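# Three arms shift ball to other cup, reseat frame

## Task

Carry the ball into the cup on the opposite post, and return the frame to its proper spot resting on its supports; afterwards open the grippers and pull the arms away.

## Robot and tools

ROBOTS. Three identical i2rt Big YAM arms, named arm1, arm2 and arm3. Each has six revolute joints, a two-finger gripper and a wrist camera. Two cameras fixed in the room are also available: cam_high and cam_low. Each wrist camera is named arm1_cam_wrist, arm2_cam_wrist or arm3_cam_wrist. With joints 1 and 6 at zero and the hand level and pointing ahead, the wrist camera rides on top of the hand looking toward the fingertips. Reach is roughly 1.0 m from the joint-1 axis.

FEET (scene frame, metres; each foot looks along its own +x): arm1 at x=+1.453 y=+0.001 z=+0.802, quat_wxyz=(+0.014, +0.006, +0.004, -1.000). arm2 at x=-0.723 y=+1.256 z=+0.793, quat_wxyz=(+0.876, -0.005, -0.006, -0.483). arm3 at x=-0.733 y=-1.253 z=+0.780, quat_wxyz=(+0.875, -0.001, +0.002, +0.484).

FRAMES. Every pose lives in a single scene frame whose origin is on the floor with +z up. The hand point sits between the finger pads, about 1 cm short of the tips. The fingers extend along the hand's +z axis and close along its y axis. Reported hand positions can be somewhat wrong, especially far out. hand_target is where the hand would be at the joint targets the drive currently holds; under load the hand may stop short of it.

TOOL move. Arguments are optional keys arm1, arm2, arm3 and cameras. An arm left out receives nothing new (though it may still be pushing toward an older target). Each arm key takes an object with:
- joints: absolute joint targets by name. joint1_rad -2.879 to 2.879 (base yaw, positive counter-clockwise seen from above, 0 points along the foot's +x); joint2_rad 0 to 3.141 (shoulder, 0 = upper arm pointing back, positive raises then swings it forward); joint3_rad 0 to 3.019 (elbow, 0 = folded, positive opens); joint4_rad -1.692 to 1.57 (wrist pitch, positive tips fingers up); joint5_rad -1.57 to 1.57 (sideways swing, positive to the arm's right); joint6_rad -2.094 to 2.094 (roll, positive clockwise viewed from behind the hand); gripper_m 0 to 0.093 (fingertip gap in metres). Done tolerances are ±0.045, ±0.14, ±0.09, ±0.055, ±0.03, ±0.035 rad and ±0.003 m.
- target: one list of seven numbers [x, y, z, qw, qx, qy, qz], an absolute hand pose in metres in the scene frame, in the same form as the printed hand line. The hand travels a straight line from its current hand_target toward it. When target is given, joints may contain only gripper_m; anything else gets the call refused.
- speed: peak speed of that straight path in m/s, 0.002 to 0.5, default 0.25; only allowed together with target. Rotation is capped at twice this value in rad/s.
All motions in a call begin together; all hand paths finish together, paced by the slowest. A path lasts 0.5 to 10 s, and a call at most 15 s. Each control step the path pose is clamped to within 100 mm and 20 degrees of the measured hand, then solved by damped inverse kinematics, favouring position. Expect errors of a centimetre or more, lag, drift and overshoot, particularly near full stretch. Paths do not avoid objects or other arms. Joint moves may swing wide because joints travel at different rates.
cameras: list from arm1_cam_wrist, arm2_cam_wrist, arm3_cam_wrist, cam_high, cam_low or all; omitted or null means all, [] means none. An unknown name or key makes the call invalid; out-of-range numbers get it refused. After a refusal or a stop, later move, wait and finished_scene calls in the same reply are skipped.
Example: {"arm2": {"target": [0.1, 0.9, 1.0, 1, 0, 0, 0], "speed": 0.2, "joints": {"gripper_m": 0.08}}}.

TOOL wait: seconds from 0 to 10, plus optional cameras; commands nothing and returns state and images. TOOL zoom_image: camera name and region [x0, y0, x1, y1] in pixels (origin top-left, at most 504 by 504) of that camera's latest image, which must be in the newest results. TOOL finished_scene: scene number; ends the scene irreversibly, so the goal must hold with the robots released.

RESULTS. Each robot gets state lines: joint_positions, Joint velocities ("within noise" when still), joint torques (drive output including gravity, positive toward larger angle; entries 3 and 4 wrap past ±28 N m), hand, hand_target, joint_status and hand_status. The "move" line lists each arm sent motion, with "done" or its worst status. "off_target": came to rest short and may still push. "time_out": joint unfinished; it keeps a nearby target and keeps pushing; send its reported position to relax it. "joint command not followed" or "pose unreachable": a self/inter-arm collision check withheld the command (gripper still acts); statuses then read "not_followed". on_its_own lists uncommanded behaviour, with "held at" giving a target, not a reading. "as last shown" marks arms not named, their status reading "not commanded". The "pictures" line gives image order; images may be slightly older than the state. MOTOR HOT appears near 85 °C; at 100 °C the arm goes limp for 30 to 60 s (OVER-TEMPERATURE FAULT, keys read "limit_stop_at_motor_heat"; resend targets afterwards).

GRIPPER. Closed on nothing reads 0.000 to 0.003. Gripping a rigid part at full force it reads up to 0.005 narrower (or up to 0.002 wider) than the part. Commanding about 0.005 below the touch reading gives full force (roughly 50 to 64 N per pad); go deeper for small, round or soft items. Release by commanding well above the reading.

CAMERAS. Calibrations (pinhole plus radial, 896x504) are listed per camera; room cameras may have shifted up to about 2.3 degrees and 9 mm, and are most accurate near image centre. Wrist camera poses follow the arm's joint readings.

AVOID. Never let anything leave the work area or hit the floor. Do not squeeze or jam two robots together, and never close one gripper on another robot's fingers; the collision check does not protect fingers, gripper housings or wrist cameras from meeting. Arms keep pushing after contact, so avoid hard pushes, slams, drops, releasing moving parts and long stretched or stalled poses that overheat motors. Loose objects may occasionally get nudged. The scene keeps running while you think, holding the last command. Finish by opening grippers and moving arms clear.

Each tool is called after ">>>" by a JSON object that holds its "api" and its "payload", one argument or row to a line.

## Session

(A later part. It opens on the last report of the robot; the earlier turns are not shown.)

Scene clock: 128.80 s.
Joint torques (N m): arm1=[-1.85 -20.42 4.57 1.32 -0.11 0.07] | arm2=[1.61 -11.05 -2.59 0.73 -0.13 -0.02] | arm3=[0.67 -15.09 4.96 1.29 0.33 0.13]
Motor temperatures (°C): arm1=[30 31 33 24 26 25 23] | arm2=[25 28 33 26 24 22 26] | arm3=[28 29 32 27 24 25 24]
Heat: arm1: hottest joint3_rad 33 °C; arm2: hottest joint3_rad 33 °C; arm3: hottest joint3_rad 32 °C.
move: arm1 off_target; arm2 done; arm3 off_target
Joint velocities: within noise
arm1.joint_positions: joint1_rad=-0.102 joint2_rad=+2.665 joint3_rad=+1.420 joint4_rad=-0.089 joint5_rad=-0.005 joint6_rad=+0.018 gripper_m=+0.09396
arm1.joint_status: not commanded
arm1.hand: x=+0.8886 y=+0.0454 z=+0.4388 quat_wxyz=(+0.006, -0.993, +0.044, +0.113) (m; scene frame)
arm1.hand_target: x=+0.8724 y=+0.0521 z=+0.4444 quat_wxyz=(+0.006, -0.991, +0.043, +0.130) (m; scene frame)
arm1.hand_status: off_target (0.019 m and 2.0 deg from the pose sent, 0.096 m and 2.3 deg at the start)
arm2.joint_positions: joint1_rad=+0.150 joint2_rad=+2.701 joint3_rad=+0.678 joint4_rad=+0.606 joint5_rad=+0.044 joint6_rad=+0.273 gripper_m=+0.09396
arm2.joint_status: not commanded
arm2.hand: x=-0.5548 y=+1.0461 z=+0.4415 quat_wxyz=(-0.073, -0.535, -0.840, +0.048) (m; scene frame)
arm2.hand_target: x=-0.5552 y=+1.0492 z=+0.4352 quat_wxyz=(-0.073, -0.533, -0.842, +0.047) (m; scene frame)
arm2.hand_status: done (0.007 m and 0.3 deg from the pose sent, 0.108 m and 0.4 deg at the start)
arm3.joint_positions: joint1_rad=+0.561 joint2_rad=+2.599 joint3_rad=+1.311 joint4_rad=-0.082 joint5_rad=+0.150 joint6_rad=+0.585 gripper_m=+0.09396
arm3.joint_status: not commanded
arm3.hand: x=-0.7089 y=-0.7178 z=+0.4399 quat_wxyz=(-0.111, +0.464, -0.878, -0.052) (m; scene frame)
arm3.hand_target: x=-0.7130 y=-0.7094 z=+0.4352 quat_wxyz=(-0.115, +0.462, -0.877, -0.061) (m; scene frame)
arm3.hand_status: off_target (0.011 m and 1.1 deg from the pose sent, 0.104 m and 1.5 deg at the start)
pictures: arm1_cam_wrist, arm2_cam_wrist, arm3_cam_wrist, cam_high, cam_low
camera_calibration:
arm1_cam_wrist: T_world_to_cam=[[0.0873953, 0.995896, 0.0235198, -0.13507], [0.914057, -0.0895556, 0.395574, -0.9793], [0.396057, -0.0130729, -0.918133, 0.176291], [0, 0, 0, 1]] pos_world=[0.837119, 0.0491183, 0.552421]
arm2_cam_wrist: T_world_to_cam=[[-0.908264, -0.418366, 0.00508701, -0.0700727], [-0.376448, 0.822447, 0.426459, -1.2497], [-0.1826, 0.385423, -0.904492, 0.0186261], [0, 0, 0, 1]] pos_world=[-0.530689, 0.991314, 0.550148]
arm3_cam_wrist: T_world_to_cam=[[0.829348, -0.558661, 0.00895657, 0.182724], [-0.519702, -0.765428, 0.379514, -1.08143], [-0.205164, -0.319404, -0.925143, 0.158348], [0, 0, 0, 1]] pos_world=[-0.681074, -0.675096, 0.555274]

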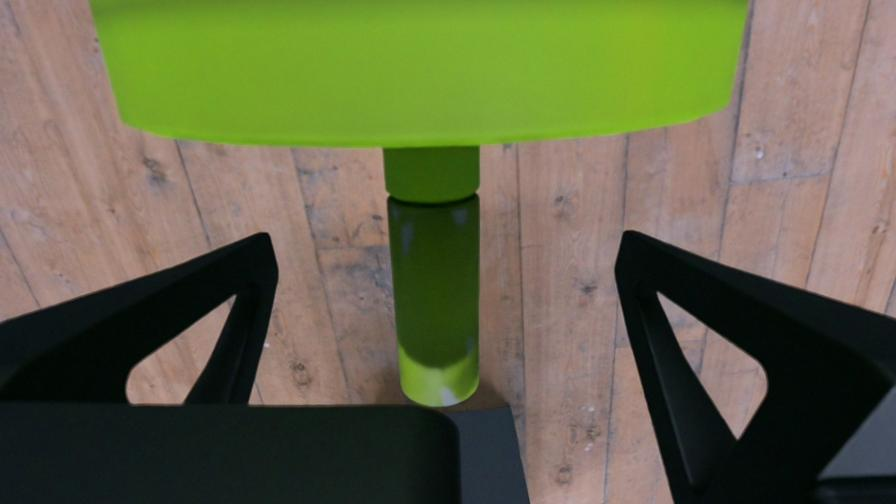

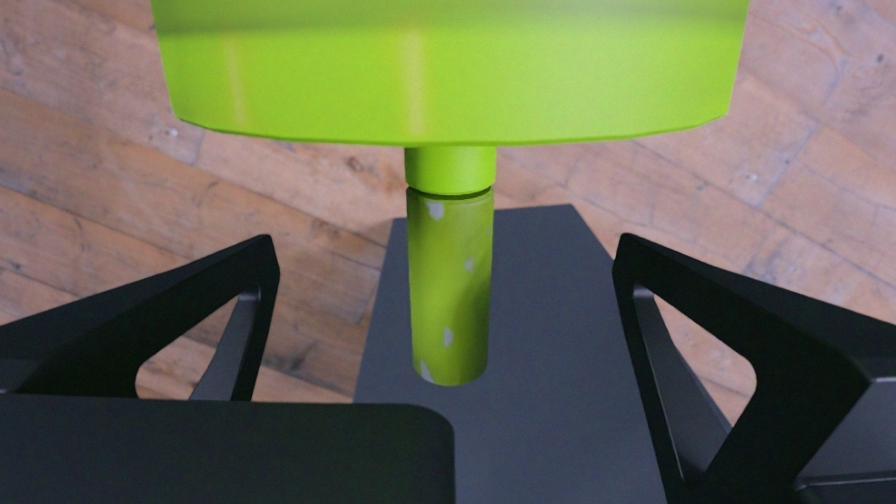

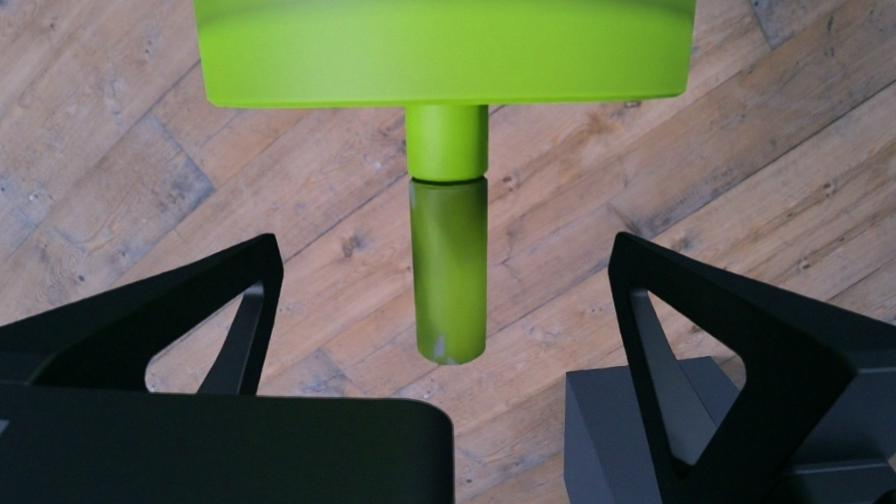

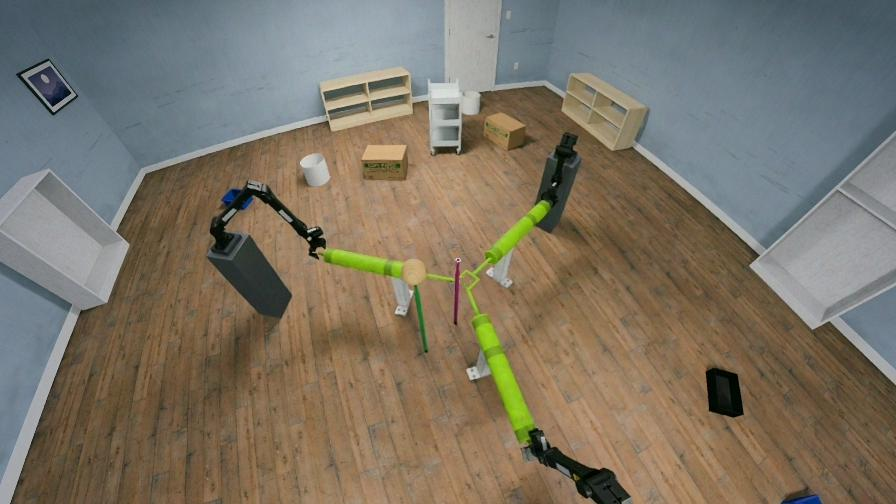

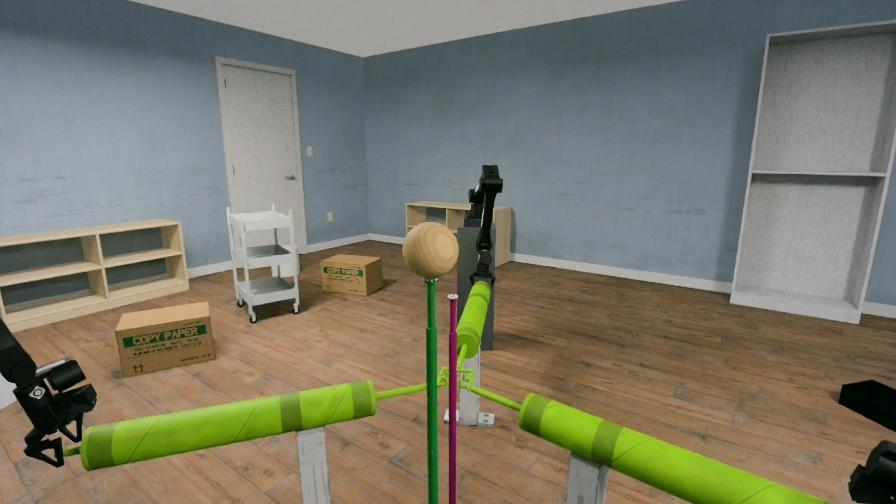

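>>> {"api": "move", "payload": {
  "arm1": {"target":[0.878,0.0495,0.442,-0.0057,0.9905,-0.0432,-0.1304],"speed":0.1},
  "arm2": {"target":[-0.557,1.053,0.429,0.0737,0.5331,0.8416,-0.0467],"speed":0.1},
  "arm3": {"target":[-0.713,-0.709,0.424,-0.1155,0.4616,-0.8774,-0.0608],"speed":0.1},
  "cameras": []
}}

>>> {"api": "move", "payload": {
  "arm1": {"joints":{"gripper_m":0.012}},
  "arm2": {"joints":{"gripper_m":0.012}},
  "arm3": {"joints":{"gripper_m":0.012}}
}}

Scene clock: 139.50 s.
Joint torques (N m): arm1=[-1.55 -19.72 3.45 1.39 -0.09 0.11] | arm2=[2.08 -10.81 -2.71 0.77 -0.11 0.03] | arm3=[0.73 -14.92 5.08 1.32 0.33 0.12]
Motor temperatures (°C): arm1=[30 31 32 24 26 25 23] | arm2=[25 28 31 26 24 22 26] | arm3=[28 29 31 27 24 25 24]
Heat: arm1: hottest joint3_rad 32 °C; arm2: hottest joint3_rad 31 °C; arm3: hottest joint3_rad 31 °C.
move: arm1 done; arm2 done; arm3 off_target
Joint velocities: within noise
arm1.joint_positions: joint1_rad=-0.102 joint2_rad=+2.665 joint3_rad=+1.420 joint4_rad=-0.074 joint5_rad=-0.005 joint6_rad=+0.018 gripper_m=+0.09396
arm1.joint_status: not commanded
arm1.hand: x=+0.8849 y=+0.0457 z=+0.4396 quat_wxyz=(+0.006, -0.992, +0.044, +0.120) (m; scene frame)
arm1.hand_target: x=+0.8781 y=+0.0495 z=+0.4421 quat_wxyz=(+0.006, -0.991, +0.043, +0.130) (m; scene frame)
arm1.hand_status: done (0.008 m and 1.2 deg from the pose sent, 0.012 m and 2.0 deg at the start)
arm2.joint_positions: joint1_rad=+0.150 joint2_rad=+2.722 joint3_rad=+0.683 joint4_rad=+0.624 joint5_rad=+0.044 joint6_rad=+0.273 gripper_m=+0.09396
arm2.joint_status: not commanded
arm2.hand: x=-0.5565 y=+1.0480 z=+0.4362 quat_wxyz=(-0.075, -0.535, -0.840, +0.048) (m; scene frame)
arm2.hand_target: x=-0.5571 y=+1.0530 z=+0.4293 quat_wxyz=(-0.074, -0.533, -0.842, +0.047) (m; scene frame)
arm2.hand_status: done (0.009 m and 0.4 deg from the pose sent, 0.015 m and 0.3 deg at the start)
arm3.joint_positions: joint1_rad=+0.561 joint2_rad=+2.622 joint3_rad=+1.326 joint4_rad=-0.073 joint5_rad=+0.150 joint6_rad=+0.586 gripper_m=+0.09396
arm3.joint_status: not commanded
arm3.hand: x=-0.7089 y=-0.7177 z=+0.4305 quat_wxyz=(-0.111, +0.463, -0.878, -0.052) (m; scene frame)
arm3.hand_target: x=-0.7130 y=-0.7094 z=+0.4244 quat_wxyz=(-0.115, +0.462, -0.877, -0.061) (m; scene frame)
arm3.hand_status: off_target (0.012 m and 1.1 deg from the pose sent, 0.019 m and 1.1 deg at the start)
pictures: none
No camera images: "cameras" was empty.

Scene clock: 140.33 s.
Joint torques (N m): arm1=[-1.49 -19.78 3.43 1.36 0.14 0.15] | arm2=[2.02 -10.81 -2.74 0.77 -0.11 0.03] | arm3=[0.73 -14.86 5.08 1.32 0.12 0.2]
Motor temperatures (°C): arm1=[30 32 32 24 26 25 23] | arm2=[25 28 31 26 24 22 26] | arm3=[28 30 31 27 24 25 24]
Heat: arm1: hottest joint2_rad 32 °C; arm2: hottest joint3_rad 31 °C; arm3: hottest joint3_rad 31 °C.
move: arm1 off_target; arm2 off_target; arm3 off_target
Joint velocities: within noise
arm1.joint_positions: joint1_rad=-0.102 joint2_rad=+2.665 joint3_rad=+1.420 joint4_rad=-0.073 joint5_rad=-0.011 joint6_rad=+0.012 gripper_m=+0.01849
arm1.joint_status: gripper_m off_target (ended at +0.01853, target +0.01200)
arm1.hand: x=+0.8847 y=+0.0446 z=+0.4397 quat_wxyz=(+0.003, -0.992, +0.041, +0.121) (m; scene frame)
arm1.hand_target: x=+0.8781 y=+0.0495 z=+0.4421 quat_wxyz=(+0.006, -0.991, +0.043, +0.130) (m; scene frame)
arm1.hand_status: not commanded
arm2.joint_positions: joint1_rad=+0.150 joint2_rad=+2.723 joint3_rad=+0.683 joint4_rad=+0.624 joint5_rad=+0.044 joint6_rad=+0.273 gripper_m=+0.01790
arm2.joint_status: gripper_m off_target (ended at +0.01793, target +0.01200)
arm2.hand: x=-0.5565 y=+1.0482 z=+0.4361 quat_wxyz=(-0.075, -0.535, -0.840, +0.048) (m; scene frame)
arm2.hand_target: x=-0.5573 y=+1.0531 z=+0.4292 quat_wxyz=(-0.073, -0.533, -0.842, +0.047) (m; scene frame)
arm2.hand_status: not commanded
arm3.joint_positions: joint1_rad=+0.561 joint2_rad=+2.623 joint3_rad=+1.326 joint4_rad=-0.073 joint5_rad=+0.154 joint6_rad=+0.579 gripper_m=+0.01797
arm3.joint_status: gripper_m off_target (ended at +0.01801, target +0.01200)
arm3.hand: x=-0.7081 y=-0.7179 z=+0.4304 quat_wxyz=(-0.113, +0.466, -0.876, -0.051) (m; scene frame)
arm3.hand_target: x=-0.7131 y=-0.7095 z=+0.4242 quat_wxyz=(-0.115, +0.462, -0.877, -0.061) (m; scene frame)
arm3.hand_status: not commanded
pictures: arm1_cam_wrist, arm2_cam_wrist, arm3_cam_wrist, cam_high, cam_low
camera_calibration:
arm1_cam_wrist: T_world_to_cam=[[0.0805137, 0.996583, 0.0184172, -0.125703], [0.920996, -0.0814473, 0.380964, -0.976228], [0.381162, -0.0137106, -0.924407, 0.194597], [0, 0, 0, 1]] pos_world=[0.83505, 0.0484308, 0.554109]
arm2_cam_wrist: T_world_to_cam=[[-0.908124, -0.418678, 0.00428893, -0.069898], [-0.37751, 0.823174, 0.424113, -1.25005], [-0.181097, 0.383528, -0.905599, 0.0159972], [0, 0, 0, 1]] pos_world=[-0.532487, 0.993612, 0.544951]
arm3_cam_wrist: T_world_to_cam=[[0.831872, -0.554788, 0.0141154, 0.184481], [-0.518268, -0.767514, 0.377255, -1.07704], [-0.198463, -0.321143, -0.926002, 0.153522], [0, 0, 0, 1]] pos_world=[-0.681191, -0.674992, 0.545876]

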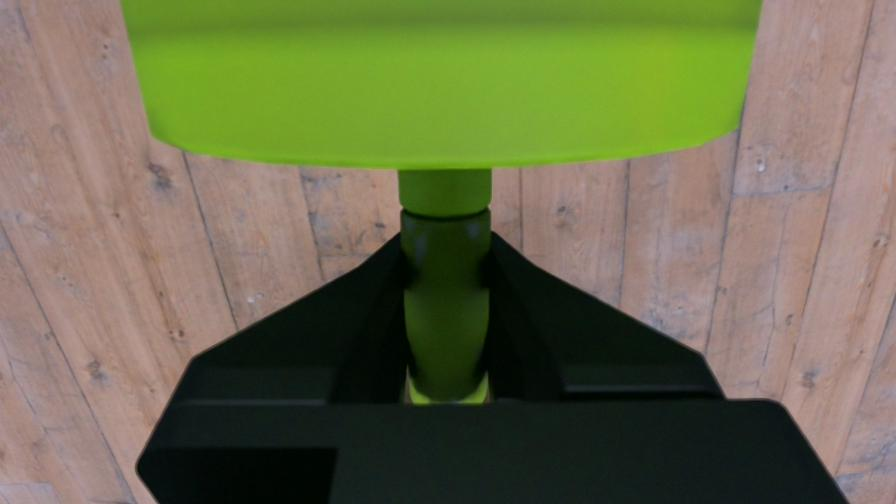

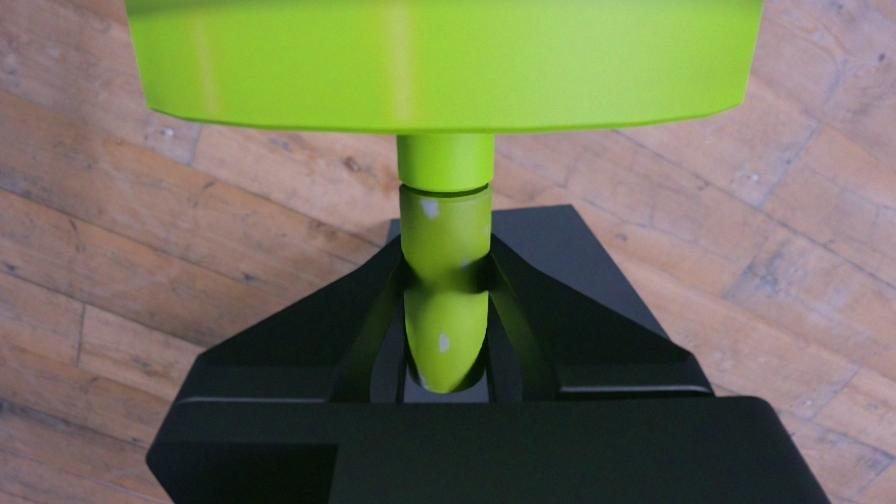

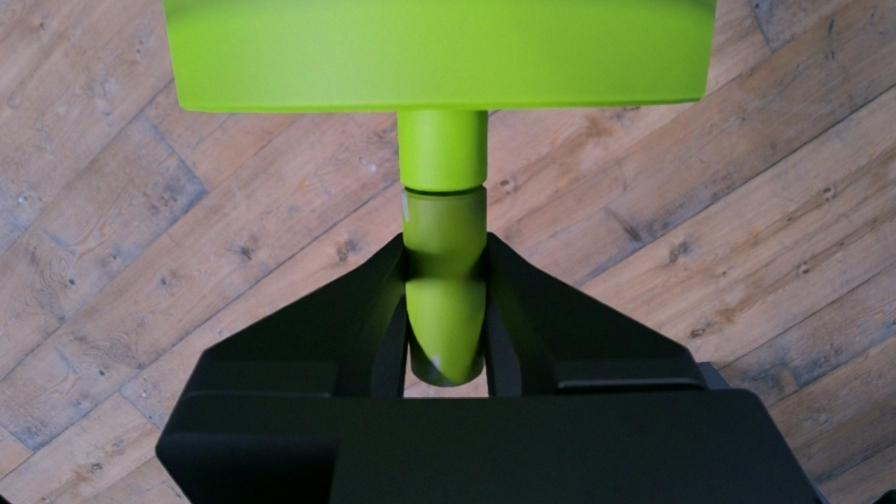

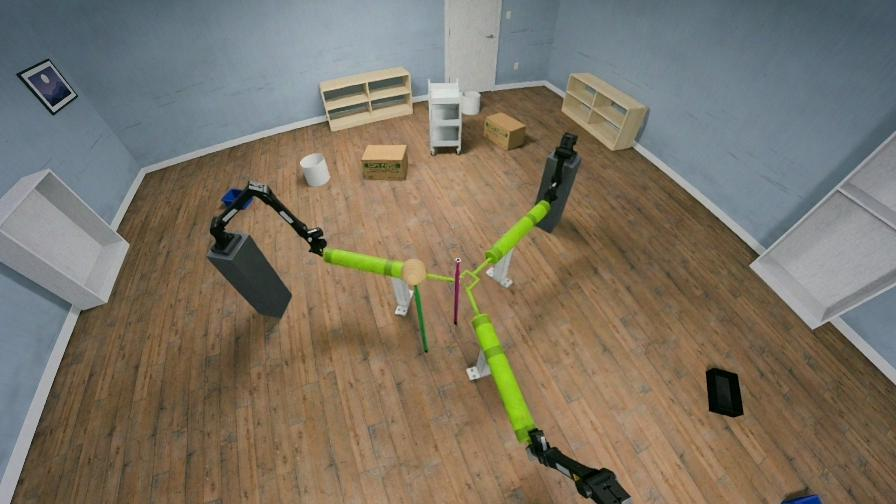

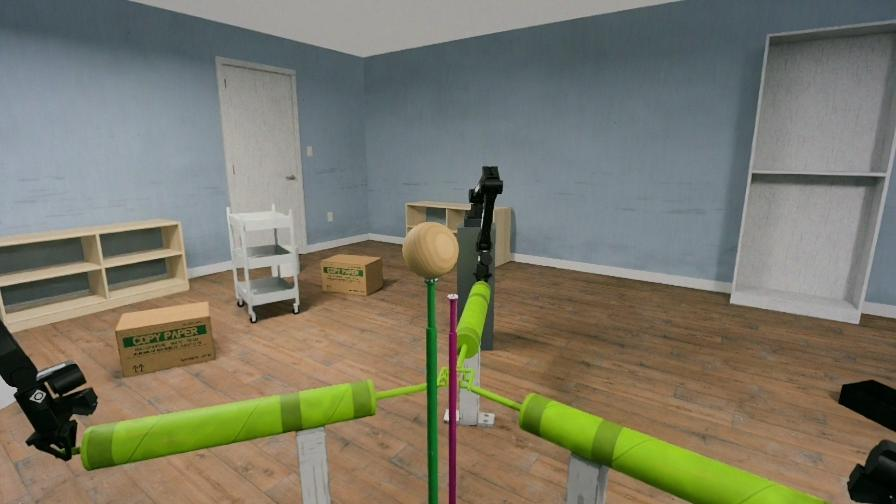

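>>> {"api": "move", "payload": {
  "arm1": {"target":[0.878,0.0495,0.502,-0.0057,0.9905,-0.0432,-0.1304],"speed":0.06},
  "arm2": {"target":[-0.557,1.053,0.489,0.0737,0.5331,0.8416,-0.0467],"speed":0.06},
  "arm3": {"target":[-0.713,-0.709,0.484,-0.1155,0.4616,-0.8774,-0.0608],"speed":0.06}
}}

Scene clock: 151.63 s.
Joint torques (N m): arm1=[-1.55 -22.83 2.43 0.31 0.17 0.16] | arm2=[1.85 -15.21 -5.24 0.05 -0.1 0.01] | arm3=[1.03 -19.37 2.71 0.13 -0.05 0.25]
Motor temperatures (°C): arm1=[30 32 31 24 26 25 24] | arm2=[25 29 30 26 24 22 27] | arm3=[27 31 30 27 24 25 25]
Heat: arm1: hottest joint2_rad 32 °C; arm2: hottest joint3_rad 30 °C; arm3: hottest joint2_rad 31 °C.
move: arm1 off_target; arm2 off_target; arm3 off_target
Joint velocities: within noise
arm1.joint_positions: joint1_rad=-0.102 joint2_rad=+2.563 joint3_rad=+1.346 joint4_rad=-0.102 joint5_rad=-0.012 joint6_rad=+0.010 gripper_m=+0.01849
arm1.joint_status: not commanded
arm1.hand: x=+0.8879 y=+0.0438 z=+0.4801 quat_wxyz=(+0.003, -0.992, +0.040, +0.121) (m; scene frame)
arm1.hand_target: x=+0.8779 y=+0.0494 z=+0.5013 quat_wxyz=(+0.006, -0.990, +0.043, +0.131) (m; scene frame)
arm1.hand_status: off_target (0.025 m and 1.2 deg from the pose sent, 0.063 m and 1.2 deg at the start)
arm2.joint_positions: joint1_rad=+0.150 joint2_rad=+2.589 joint3_rad=+0.600 joint4_rad=+0.578 joint5_rad=+0.043 joint6_rad=+0.273 gripper_m=+0.01790
arm2.joint_status: not commanded
arm2.hand: x=-0.5552 y=+1.0471 z=+0.4769 quat_wxyz=(-0.076, -0.535, -0.840, +0.048) (m; scene frame)
arm2.hand_target: x=-0.5573 y=+1.0530 z=+0.4883 quat_wxyz=(-0.074, -0.533, -0.842, +0.047) (m; scene frame)
arm2.hand_status: off_target (0.014 m and 0.4 deg from the pose sent, 0.053 m and 0.4 deg at the start)
arm3.joint_positions: joint1_rad=+0.558 joint2_rad=+2.540 joint3_rad=+1.272 joint4_rad=-0.102 joint5_rad=+0.158 joint6_rad=+0.575 gripper_m=+0.01797
arm3.joint_status: not commanded
arm3.hand: x=-0.7057 y=-0.7190 z=+0.4633 quat_wxyz=(-0.115, +0.466, -0.876, -0.050) (m; scene frame)
arm3.hand_target: x=-0.7130 y=-0.7092 z=+0.4831 quat_wxyz=(-0.115, +0.462, -0.877, -0.061) (m; scene frame)
arm3.hand_status: off_target (0.024 m and 1.4 deg from the pose sent, 0.054 m and 1.3 deg at the start)
pictures: arm1_cam_wrist, arm2_cam_wrist, arm3_cam_wrist, cam_high, cam_low
camera_calibration:
arm1_cam_wrist: T_world_to_cam=[[0.0787754, 0.996736, 0.017668, -0.123908], [0.920868, -0.0795448, 0.381674, -0.994954], [0.381833, -0.0137966, -0.924128, 0.230026], [0, 0, 0, 1]] pos_world=[0.838151, 0.0475337, 0.59451]
arm2_cam_wrist: T_world_to_cam=[[-0.908107, -0.418726, 0.00319275, -0.0688427], [-0.378408, 0.823887, 0.421922, -1.26618], [-0.1793, 0.381942, -0.906627, 0.0566977], [0, 0, 0, 1]] pos_world=[-0.531485, 0.99271, 0.585854]
arm3_cam_wrist: T_world_to_cam=[[0.8321, -0.554325, 0.0182505, 0.179908], [-0.519708, -0.7678, 0.374683, -1.08908], [-0.193684, -0.321259, -0.926973, 0.187926], [0, 0, 0, 1]] pos_world=[-0.679304, -0.676091, 0.578978]

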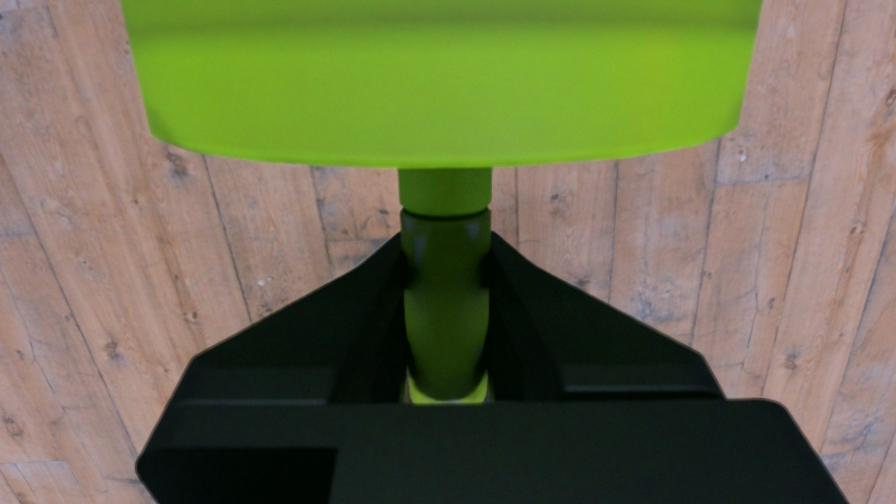

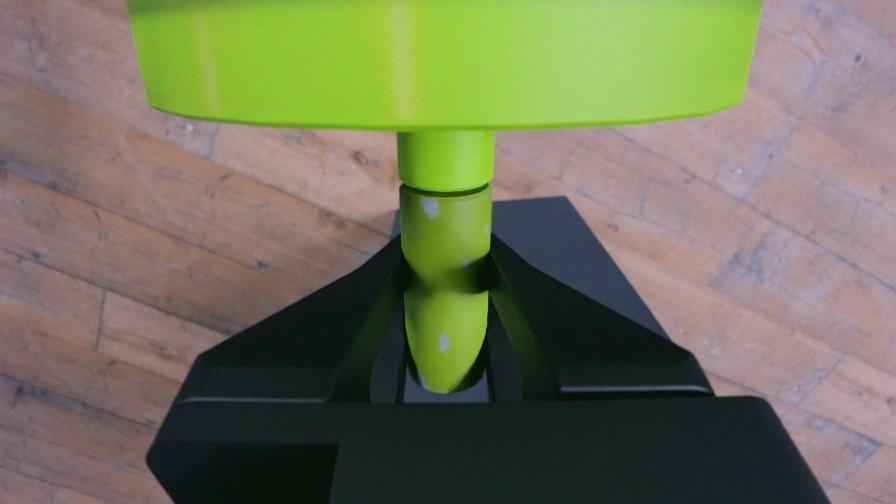

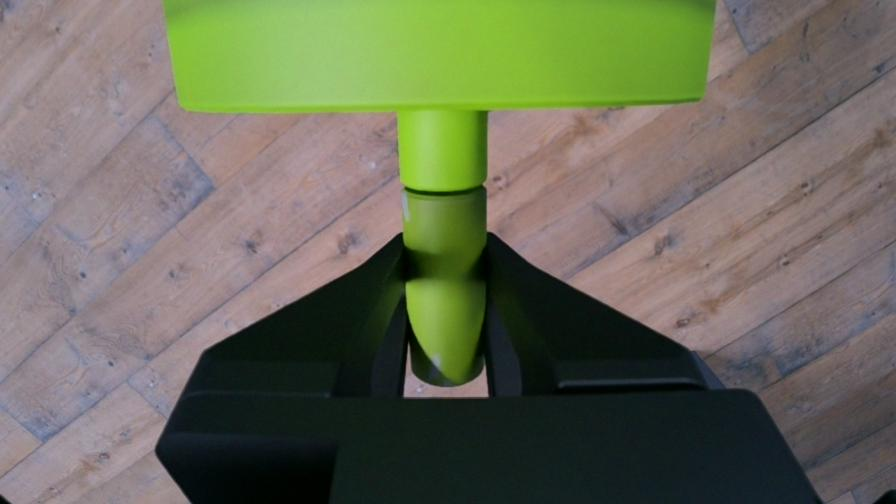

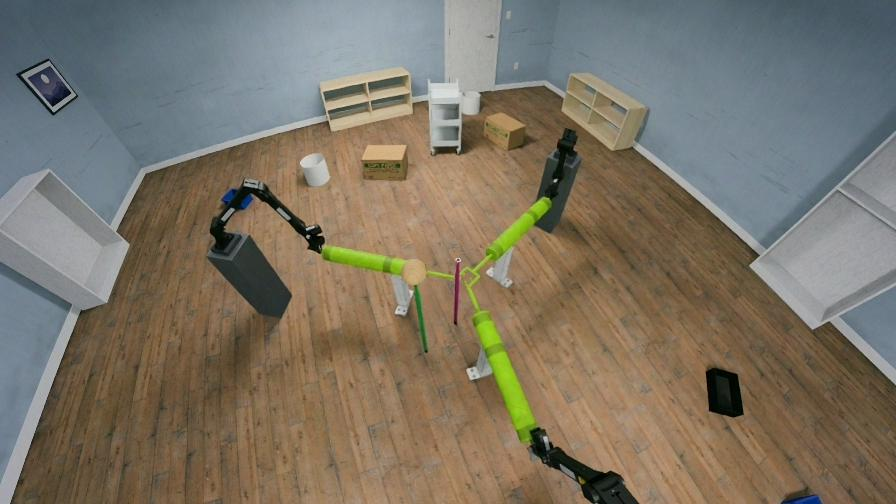

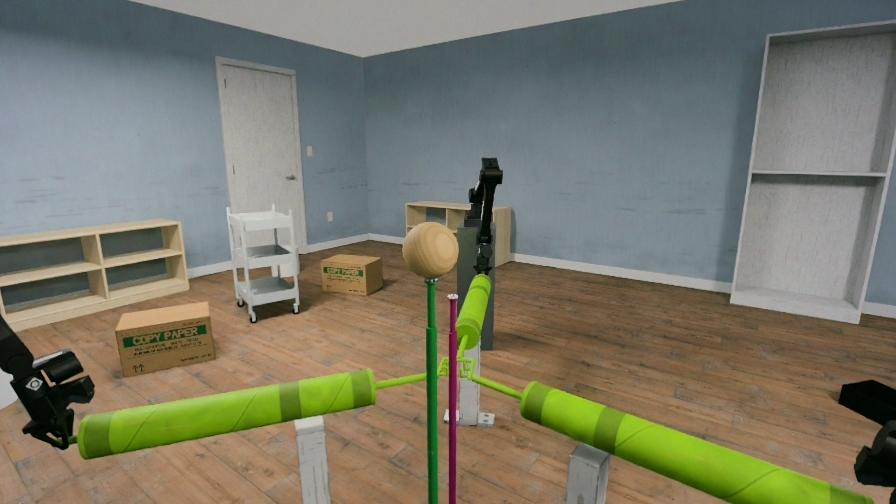

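>>> {"api": "move", "payload": {
  "arm1": {"target":[0.875,0.0495,0.861,-0.0057,0.9905,-0.0432,-0.1304],"speed":0.12},
  "arm2": {"target":[-0.557,1.053,0.852,0.0737,0.5331,0.8416,-0.0467],"speed":0.12},
  "arm3": {"target":[-0.715,-0.708,0.860,-0.1155,0.4616,-0.8774,-0.0608],"speed":0.12},
  "cameras": ["cam_high","cam_low"]
}}

>>> {"api": "zoom_image", "payload": {
  "camera": "cam_low",
  "region": [360, 190, 540, 310]
}}

>>> {"api": "zoom_image", "payload": {
  "camera": "cam_high",
  "region": [390, 220, 510, 300]
}}

Scene clock: 169.23 s.
Joint torques (N m): arm1=[-1.85 -19.55 10.78 -0.5 0.1 0.14] | arm2=[1.2 -6.83 8.83 -1.2 -0.45 -0.04] | arm3=[0.97 -16.56 10.95 -1.01 0.28 0.25]
Motor temperatures (°C): arm1=[30 33 31 24 26 25 25] | arm2=[25 29 30 26 24 22 27] | arm3=[27 33 29 27 24 25 25]
Heat: arm1: hottest joint2_rad 33 °C; arm2: hottest joint3_rad 30 °C; arm3: hottest joint2_rad 33 °C.
move: arm1 off_target; arm2 off_target; arm3 off_target
Joint velocities: within noise
arm1.joint_positions: joint1_rad=-0.105 joint2_rad=+1.840 joint3_rad=+1.265 joint4_rad=-0.771 joint5_rad=-0.012 joint6_rad=+0.006 gripper_m=+0.01849
arm1.joint_status: not commanded
arm1.hand: x=+0.8906 y=+0.0420 z=+0.8259 quat_wxyz=(+0.003, -0.993, +0.040, +0.107) (m; scene frame)
arm1.hand_target: x=+0.8762 y=+0.0494 z=+0.8606 quat_wxyz=(+0.006, -0.990, +0.043, +0.131) (m; scene frame)
arm1.hand_status: off_target (0.039 m and 2.8 deg from the pose sent, 0.381 m and 1.2 deg at the start)
arm2.joint_positions: joint1_rad=+0.150 joint2_rad=+1.092 joint3_rad=+0.496 joint4_rad=-0.827 joint5_rad=+0.051 joint6_rad=+0.272 gripper_m=+0.01790
arm2.joint_status: not commanded
arm2.hand: x=-0.5604 y=+1.0539 z=+0.8379 quat_wxyz=(-0.070, -0.535, -0.840, +0.051) (m; scene frame)
arm2.hand_target: x=-0.5570 y=+1.0529 z=+0.8513 quat_wxyz=(-0.074, -0.533, -0.842, +0.047) (m; scene frame)
arm2.hand_status: off_target (0.015 m and 0.7 deg from the pose sent, 0.375 m and 0.4 deg at the start)
arm3.joint_positions: joint1_rad=+0.564 joint2_rad=+1.777 joint3_rad=+1.233 joint4_rad=-0.833 joint5_rad=+0.152 joint6_rad=+0.580 gripper_m=+0.01797
arm3.joint_status: not commanded
arm3.hand: x=-0.7092 y=-0.7131 z=+0.8283 quat_wxyz=(-0.110, +0.468, -0.876, -0.049) (m; scene frame)
arm3.hand_target: x=-0.7148 y=-0.7084 z=+0.8592 quat_wxyz=(-0.116, +0.462, -0.877, -0.061) (m; scene frame)
arm3.hand_status: off_target (0.033 m and 1.6 deg from the pose sent, 0.397 m and 1.4 deg at the start)
pictures: cam_high, cam_low

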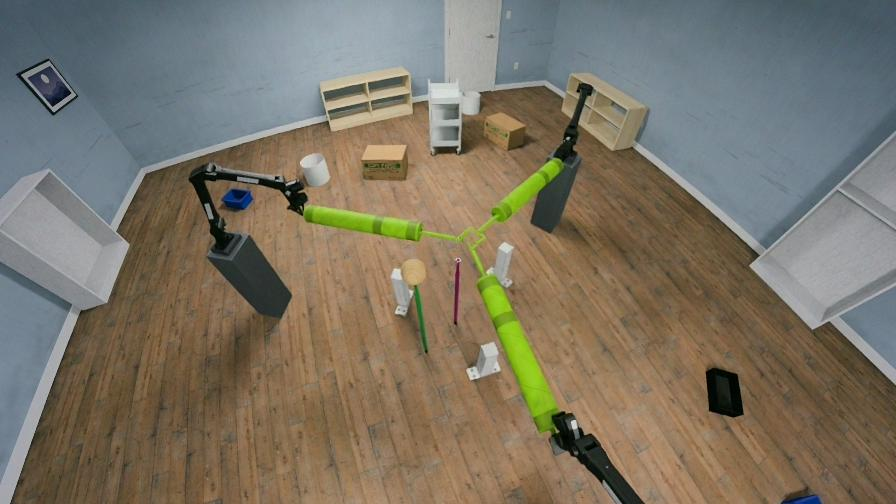

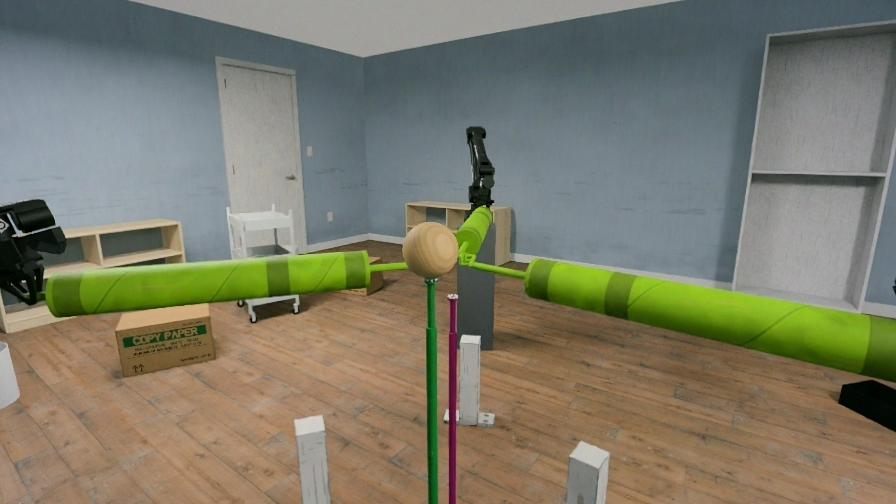

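Scaled by 2.800 from the camera's 896x504 image, which has a finer 1280x720 frame.

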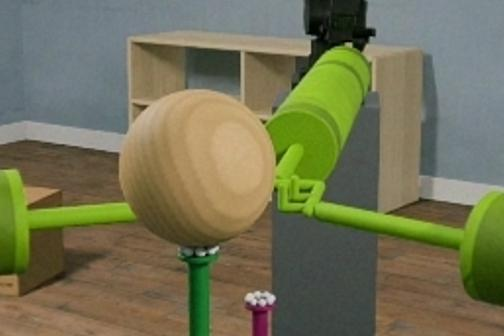

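Scaled by 4.200 from the camera's 896x504 image, which has a finer 1280x720 frame.

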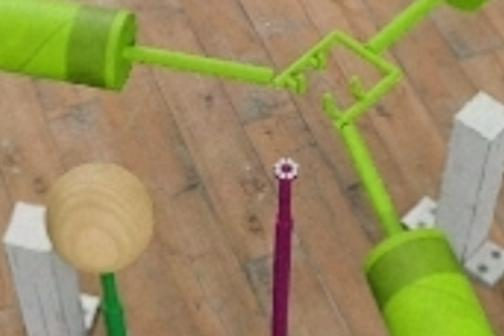

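>>> {"api": "move", "payload": {
  "arm1": {"target":[1.0,-0.1905,0.861,-0.0057,0.9905,-0.0432,-0.1304],"speed":0.12},
  "arm2": {"target":[-0.432,0.813,0.855,0.0737,0.5331,0.8416,-0.0467],"speed":0.12},
  "arm3": {"target":[-0.590,-0.948,0.858,-0.1155,0.4616,-0.8774,-0.0608],"speed":0.12},
  "cameras": ["cam_high","cam_low"]
}}

>>> {"api": "zoom_image", "payload": {
  "camera": "cam_low",
  "region": [360, 190, 540, 310]
}}

>>> {"api": "zoom_image", "payload": {
  "camera": "cam_high",
  "region": [390, 220, 510, 300]
}}

Scene clock: 191.47 s.
Joint torques (N m): arm1=[-0.67 -17.2 7.86 0.14 0.78 0.27] | arm2=[1.96 -15.15 10.61 -0.65 -0.6 0.03] | arm3=[-1.32 -8.64 8.72 -0.12 0.08 -0.05]
Motor temperatures (°C): arm1=[30 34 36 24 26 25 26] | arm2=[25 29 34 26 24 22 28] | arm3=[27 34 33 27 24 25 26]
Heat: arm1: hottest joint3_rad 36 °C; arm2: hottest joint3_rad 34 °C; arm3: hottest joint2_rad 34 °C.
move: arm1 off_target; arm2 off_target; arm3 off_target
Joint velocities: within noise
arm1.joint_positions: joint1_rad=+0.415 joint2_rad=+1.663 joint3_rad=+1.048 joint4_rad=-0.756 joint5_rad=+0.110 joint6_rad=+0.509 gripper_m=+0.01849
arm1.joint_status: not commanded
arm1.hand: x=+1.0061 y=-0.1901 z=+0.8358 quat_wxyz=(+0.008, -0.993, +0.038, +0.108) (m; scene frame)
arm1.hand_target: x=+1.0001 y=-0.1905 z=+0.8605 quat_wxyz=(+0.005, -0.990, +0.043, +0.130) (m; scene frame)
arm1.hand_status: off_target (0.026 m and 2.7 deg from the pose sent, 0.259 m and 2.7 deg at the start)
arm2.joint_positions: joint1_rad=+0.016 joint2_rad=+1.749 joint3_rad=+1.188 joint4_rad=-0.857 joint5_rad=+0.036 joint6_rad=+0.141 gripper_m=+0.01790
arm2.joint_status: not commanded
arm2.hand: x=-0.4465 y=+0.8210 z=+0.8464 quat_wxyz=(-0.069, -0.536, -0.840, +0.052) (m; scene frame)
arm2.hand_target: x=-0.4323 y=+0.8136 z=+0.8551 quat_wxyz=(-0.074, -0.533, -0.842, +0.047) (m; scene frame)
arm2.hand_status: off_target (0.019 m and 0.9 deg from the pose sent, 0.273 m and 0.7 deg at the start)
arm3.joint_positions: joint1_rad=+0.163 joint2_rad=+1.223 joint3_rad=+0.661 joint4_rad=-0.762 joint5_rad=+0.052 joint6_rad=+0.189 gripper_m=+0.01797
arm3.joint_status: not commanded
arm3.hand: x=-0.5933 y=-0.9432 z=+0.8461 quat_wxyz=(-0.110, +0.467, -0.876, -0.057) (m; scene frame)
arm3.hand_target: x=-0.5900 y=-0.9478 z=+0.8574 quat_wxyz=(-0.116, +0.462, -0.877, -0.061) (m; scene frame)
arm3.hand_status: off_target (0.013 m and 1.0 deg from the pose sent, 0.265 m and 1.6 deg at the start)
pictures: cam_high, cam_low

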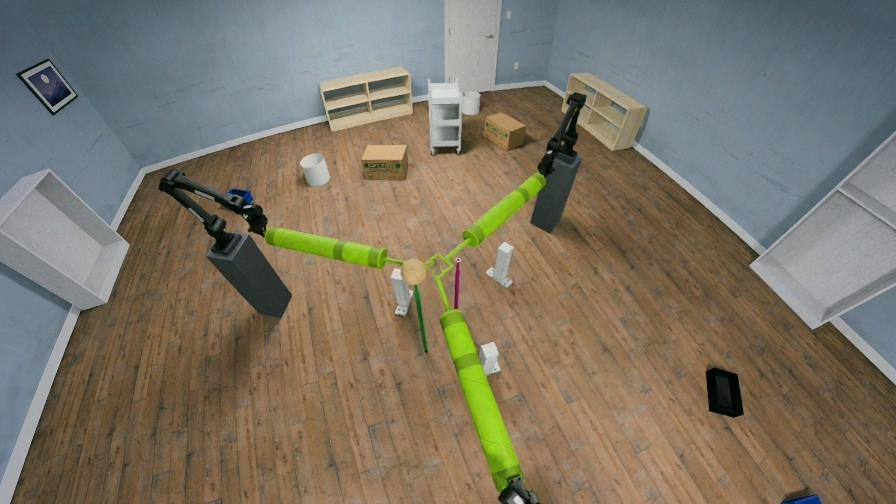

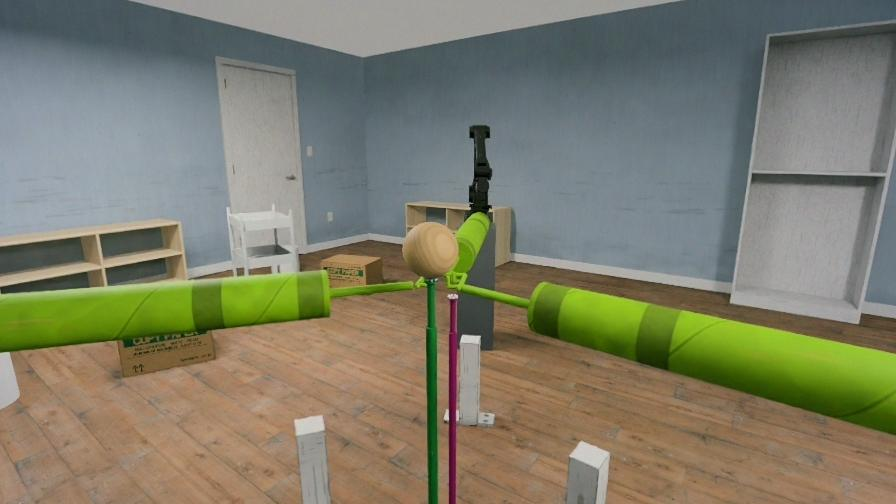

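Scaled by 2.800 from the camera's 896x504 image, which has a finer 1280x720 frame.

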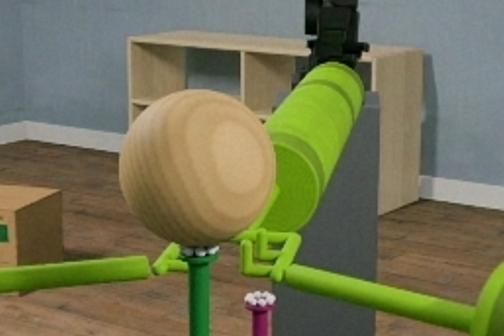

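Scaled by 4.200 from the camera's 896x504 image, which has a finer 1280x720 frame.

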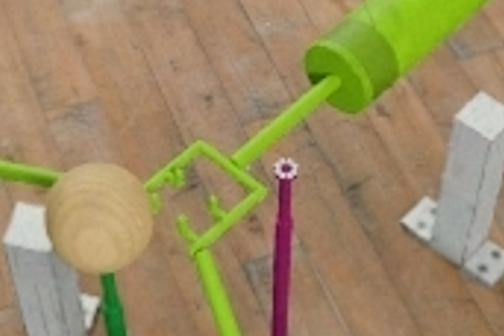

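>>> {"api": "move", "payload": {
  "arm1": {"target":[1.038,-0.260,0.861,-0.0057,0.9905,-0.0432,-0.1304],"speed":0.1},
  "arm2": {"target":[-0.394,0.744,0.855,0.0737,0.5331,0.8416,-0.0467],"speed":0.1},
  "arm3": {"target":[-0.551,-1.018,0.850,-0.1155,0.4616,-0.8774,-0.0608],"speed":0.1},
  "cameras": ["cam_high","cam_low"]
}}

>>> {"api": "zoom_image", "payload": {
  "camera": "cam_low",
  "region": [380, 230, 500, 310]
}}

>>> {"api": "zoom_image", "payload": {
  "camera": "cam_high",
  "region": [390, 240, 480, 300]
}}

Scene clock: 208.33 s.
Joint torques (N m): arm1=[-0.5 -16.44 9.01 -0.14 0.9 0.28] | arm2=[2.14 -18.32 11.26 -0.65 -0.53 0.05] | arm3=[-1.49 -6.83 8.72 -0.1 -0.04 -0.01]
Motor temperatures (°C): arm1=[30 36 36 24 26 25 26] | arm2=[25 31 39 26 24 21 28] | arm3=[27 32 34 27 23 25 26]
Heat: arm1: hottest joint2_rad 36 °C; arm2: hottest joint3_rad 39 °C; arm3: hottest joint3_rad 34 °C.
move: arm1 off_target; arm2 off_target; arm3 done
Joint velocities: within noise
arm1.joint_positions: joint1_rad=+0.589 joint2_rad=+1.663 joint3_rad=+1.045 joint4_rad=-0.781 joint5_rad=+0.147 joint6_rad=+0.680 gripper_m=+0.01849
arm1.joint_status: not commanded
arm1.hand: x=+1.0481 y=-0.2554 z=+0.8347 quat_wxyz=(+0.011, -0.993, +0.037, +0.107) (m; scene frame)
arm1.hand_target: x=+1.0385 y=-0.2599 z=+0.8606 quat_wxyz=(+0.005, -0.991, +0.043, +0.130) (m; scene frame)
arm1.hand_status: off_target (0.029 m and 2.8 deg from the pose sent, 0.081 m and 2.7 deg at the start)
arm2.joint_positions: joint1_rad=+0.003 joint2_rad=+1.928 joint3_rad=+1.454 joint4_rad=-0.945 joint5_rad=+0.032 joint6_rad=+0.127 gripper_m=+0.01790
arm2.joint_status: not commanded
arm2.hand: x=-0.4096 y=+0.7517 z=+0.8467 quat_wxyz=(-0.068, -0.535, -0.840, +0.051) (m; scene frame)
arm2.hand_target: x=-0.3945 y=+0.7446 z=+0.8551 quat_wxyz=(-0.074, -0.533, -0.842, +0.047) (m; scene frame)
arm2.hand_status: off_target (0.019 m and 0.9 deg from the pose sent, 0.094 m and 0.9 deg at the start)
arm3.joint_positions: joint1_rad=-0.091 joint2_rad=+1.104 joint3_rad=+0.558 joint4_rad=-0.768 joint5_rad=-0.014 joint6_rad=-0.059 gripper_m=+0.01797
arm3.joint_status: not commanded
arm3.hand: x=-0.5525 y=-1.0124 z=+0.8413 quat_wxyz=(-0.111, +0.467, -0.875, -0.059) (m; scene frame)
arm3.hand_target: x=-0.5510 y=-1.0177 z=+0.8495 quat_wxyz=(-0.116, +0.462, -0.877, -0.061) (m; scene frame)
arm3.hand_status: done (0.010 m and 0.9 deg from the pose sent, 0.086 m and 1.0 deg at the start)
pictures: cam_high, cam_low

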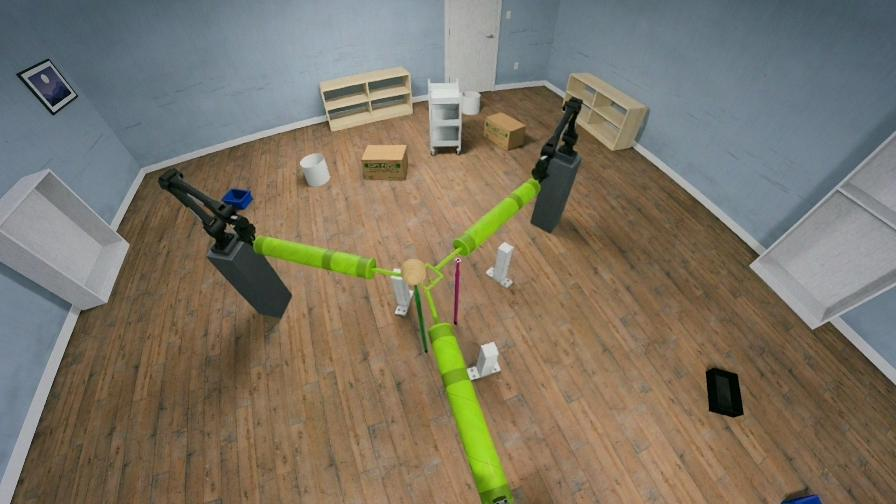

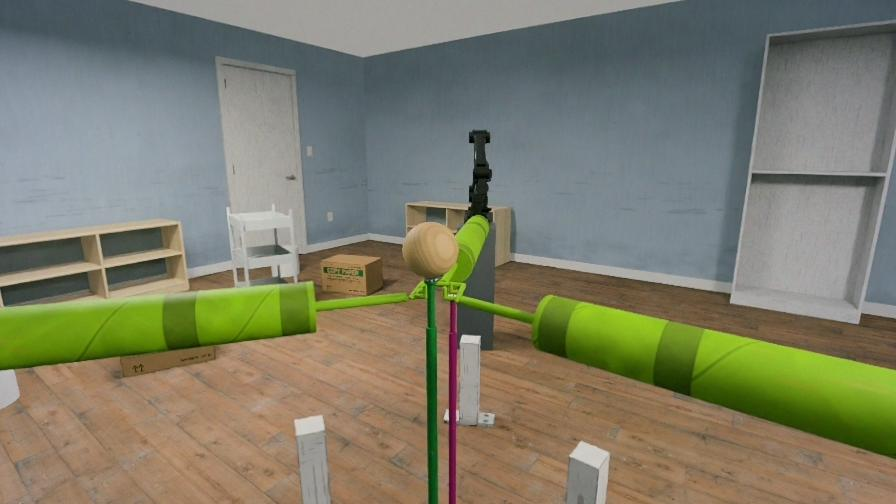

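Scaled by 4.200 from the camera's 896x504 image, which has a finer 1280x720 frame.

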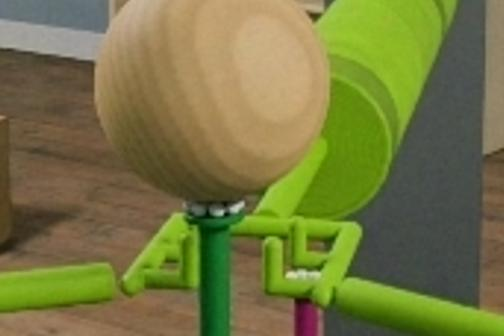

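Scaled by 5.600 from the camera's 896x504 image, which has a finer 1280x720 frame.

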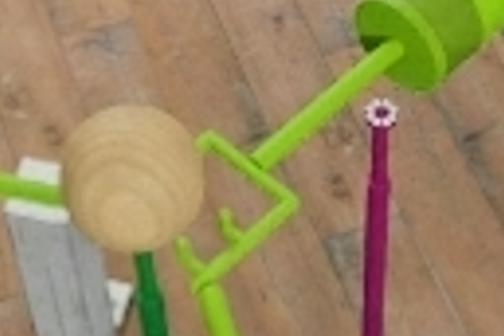

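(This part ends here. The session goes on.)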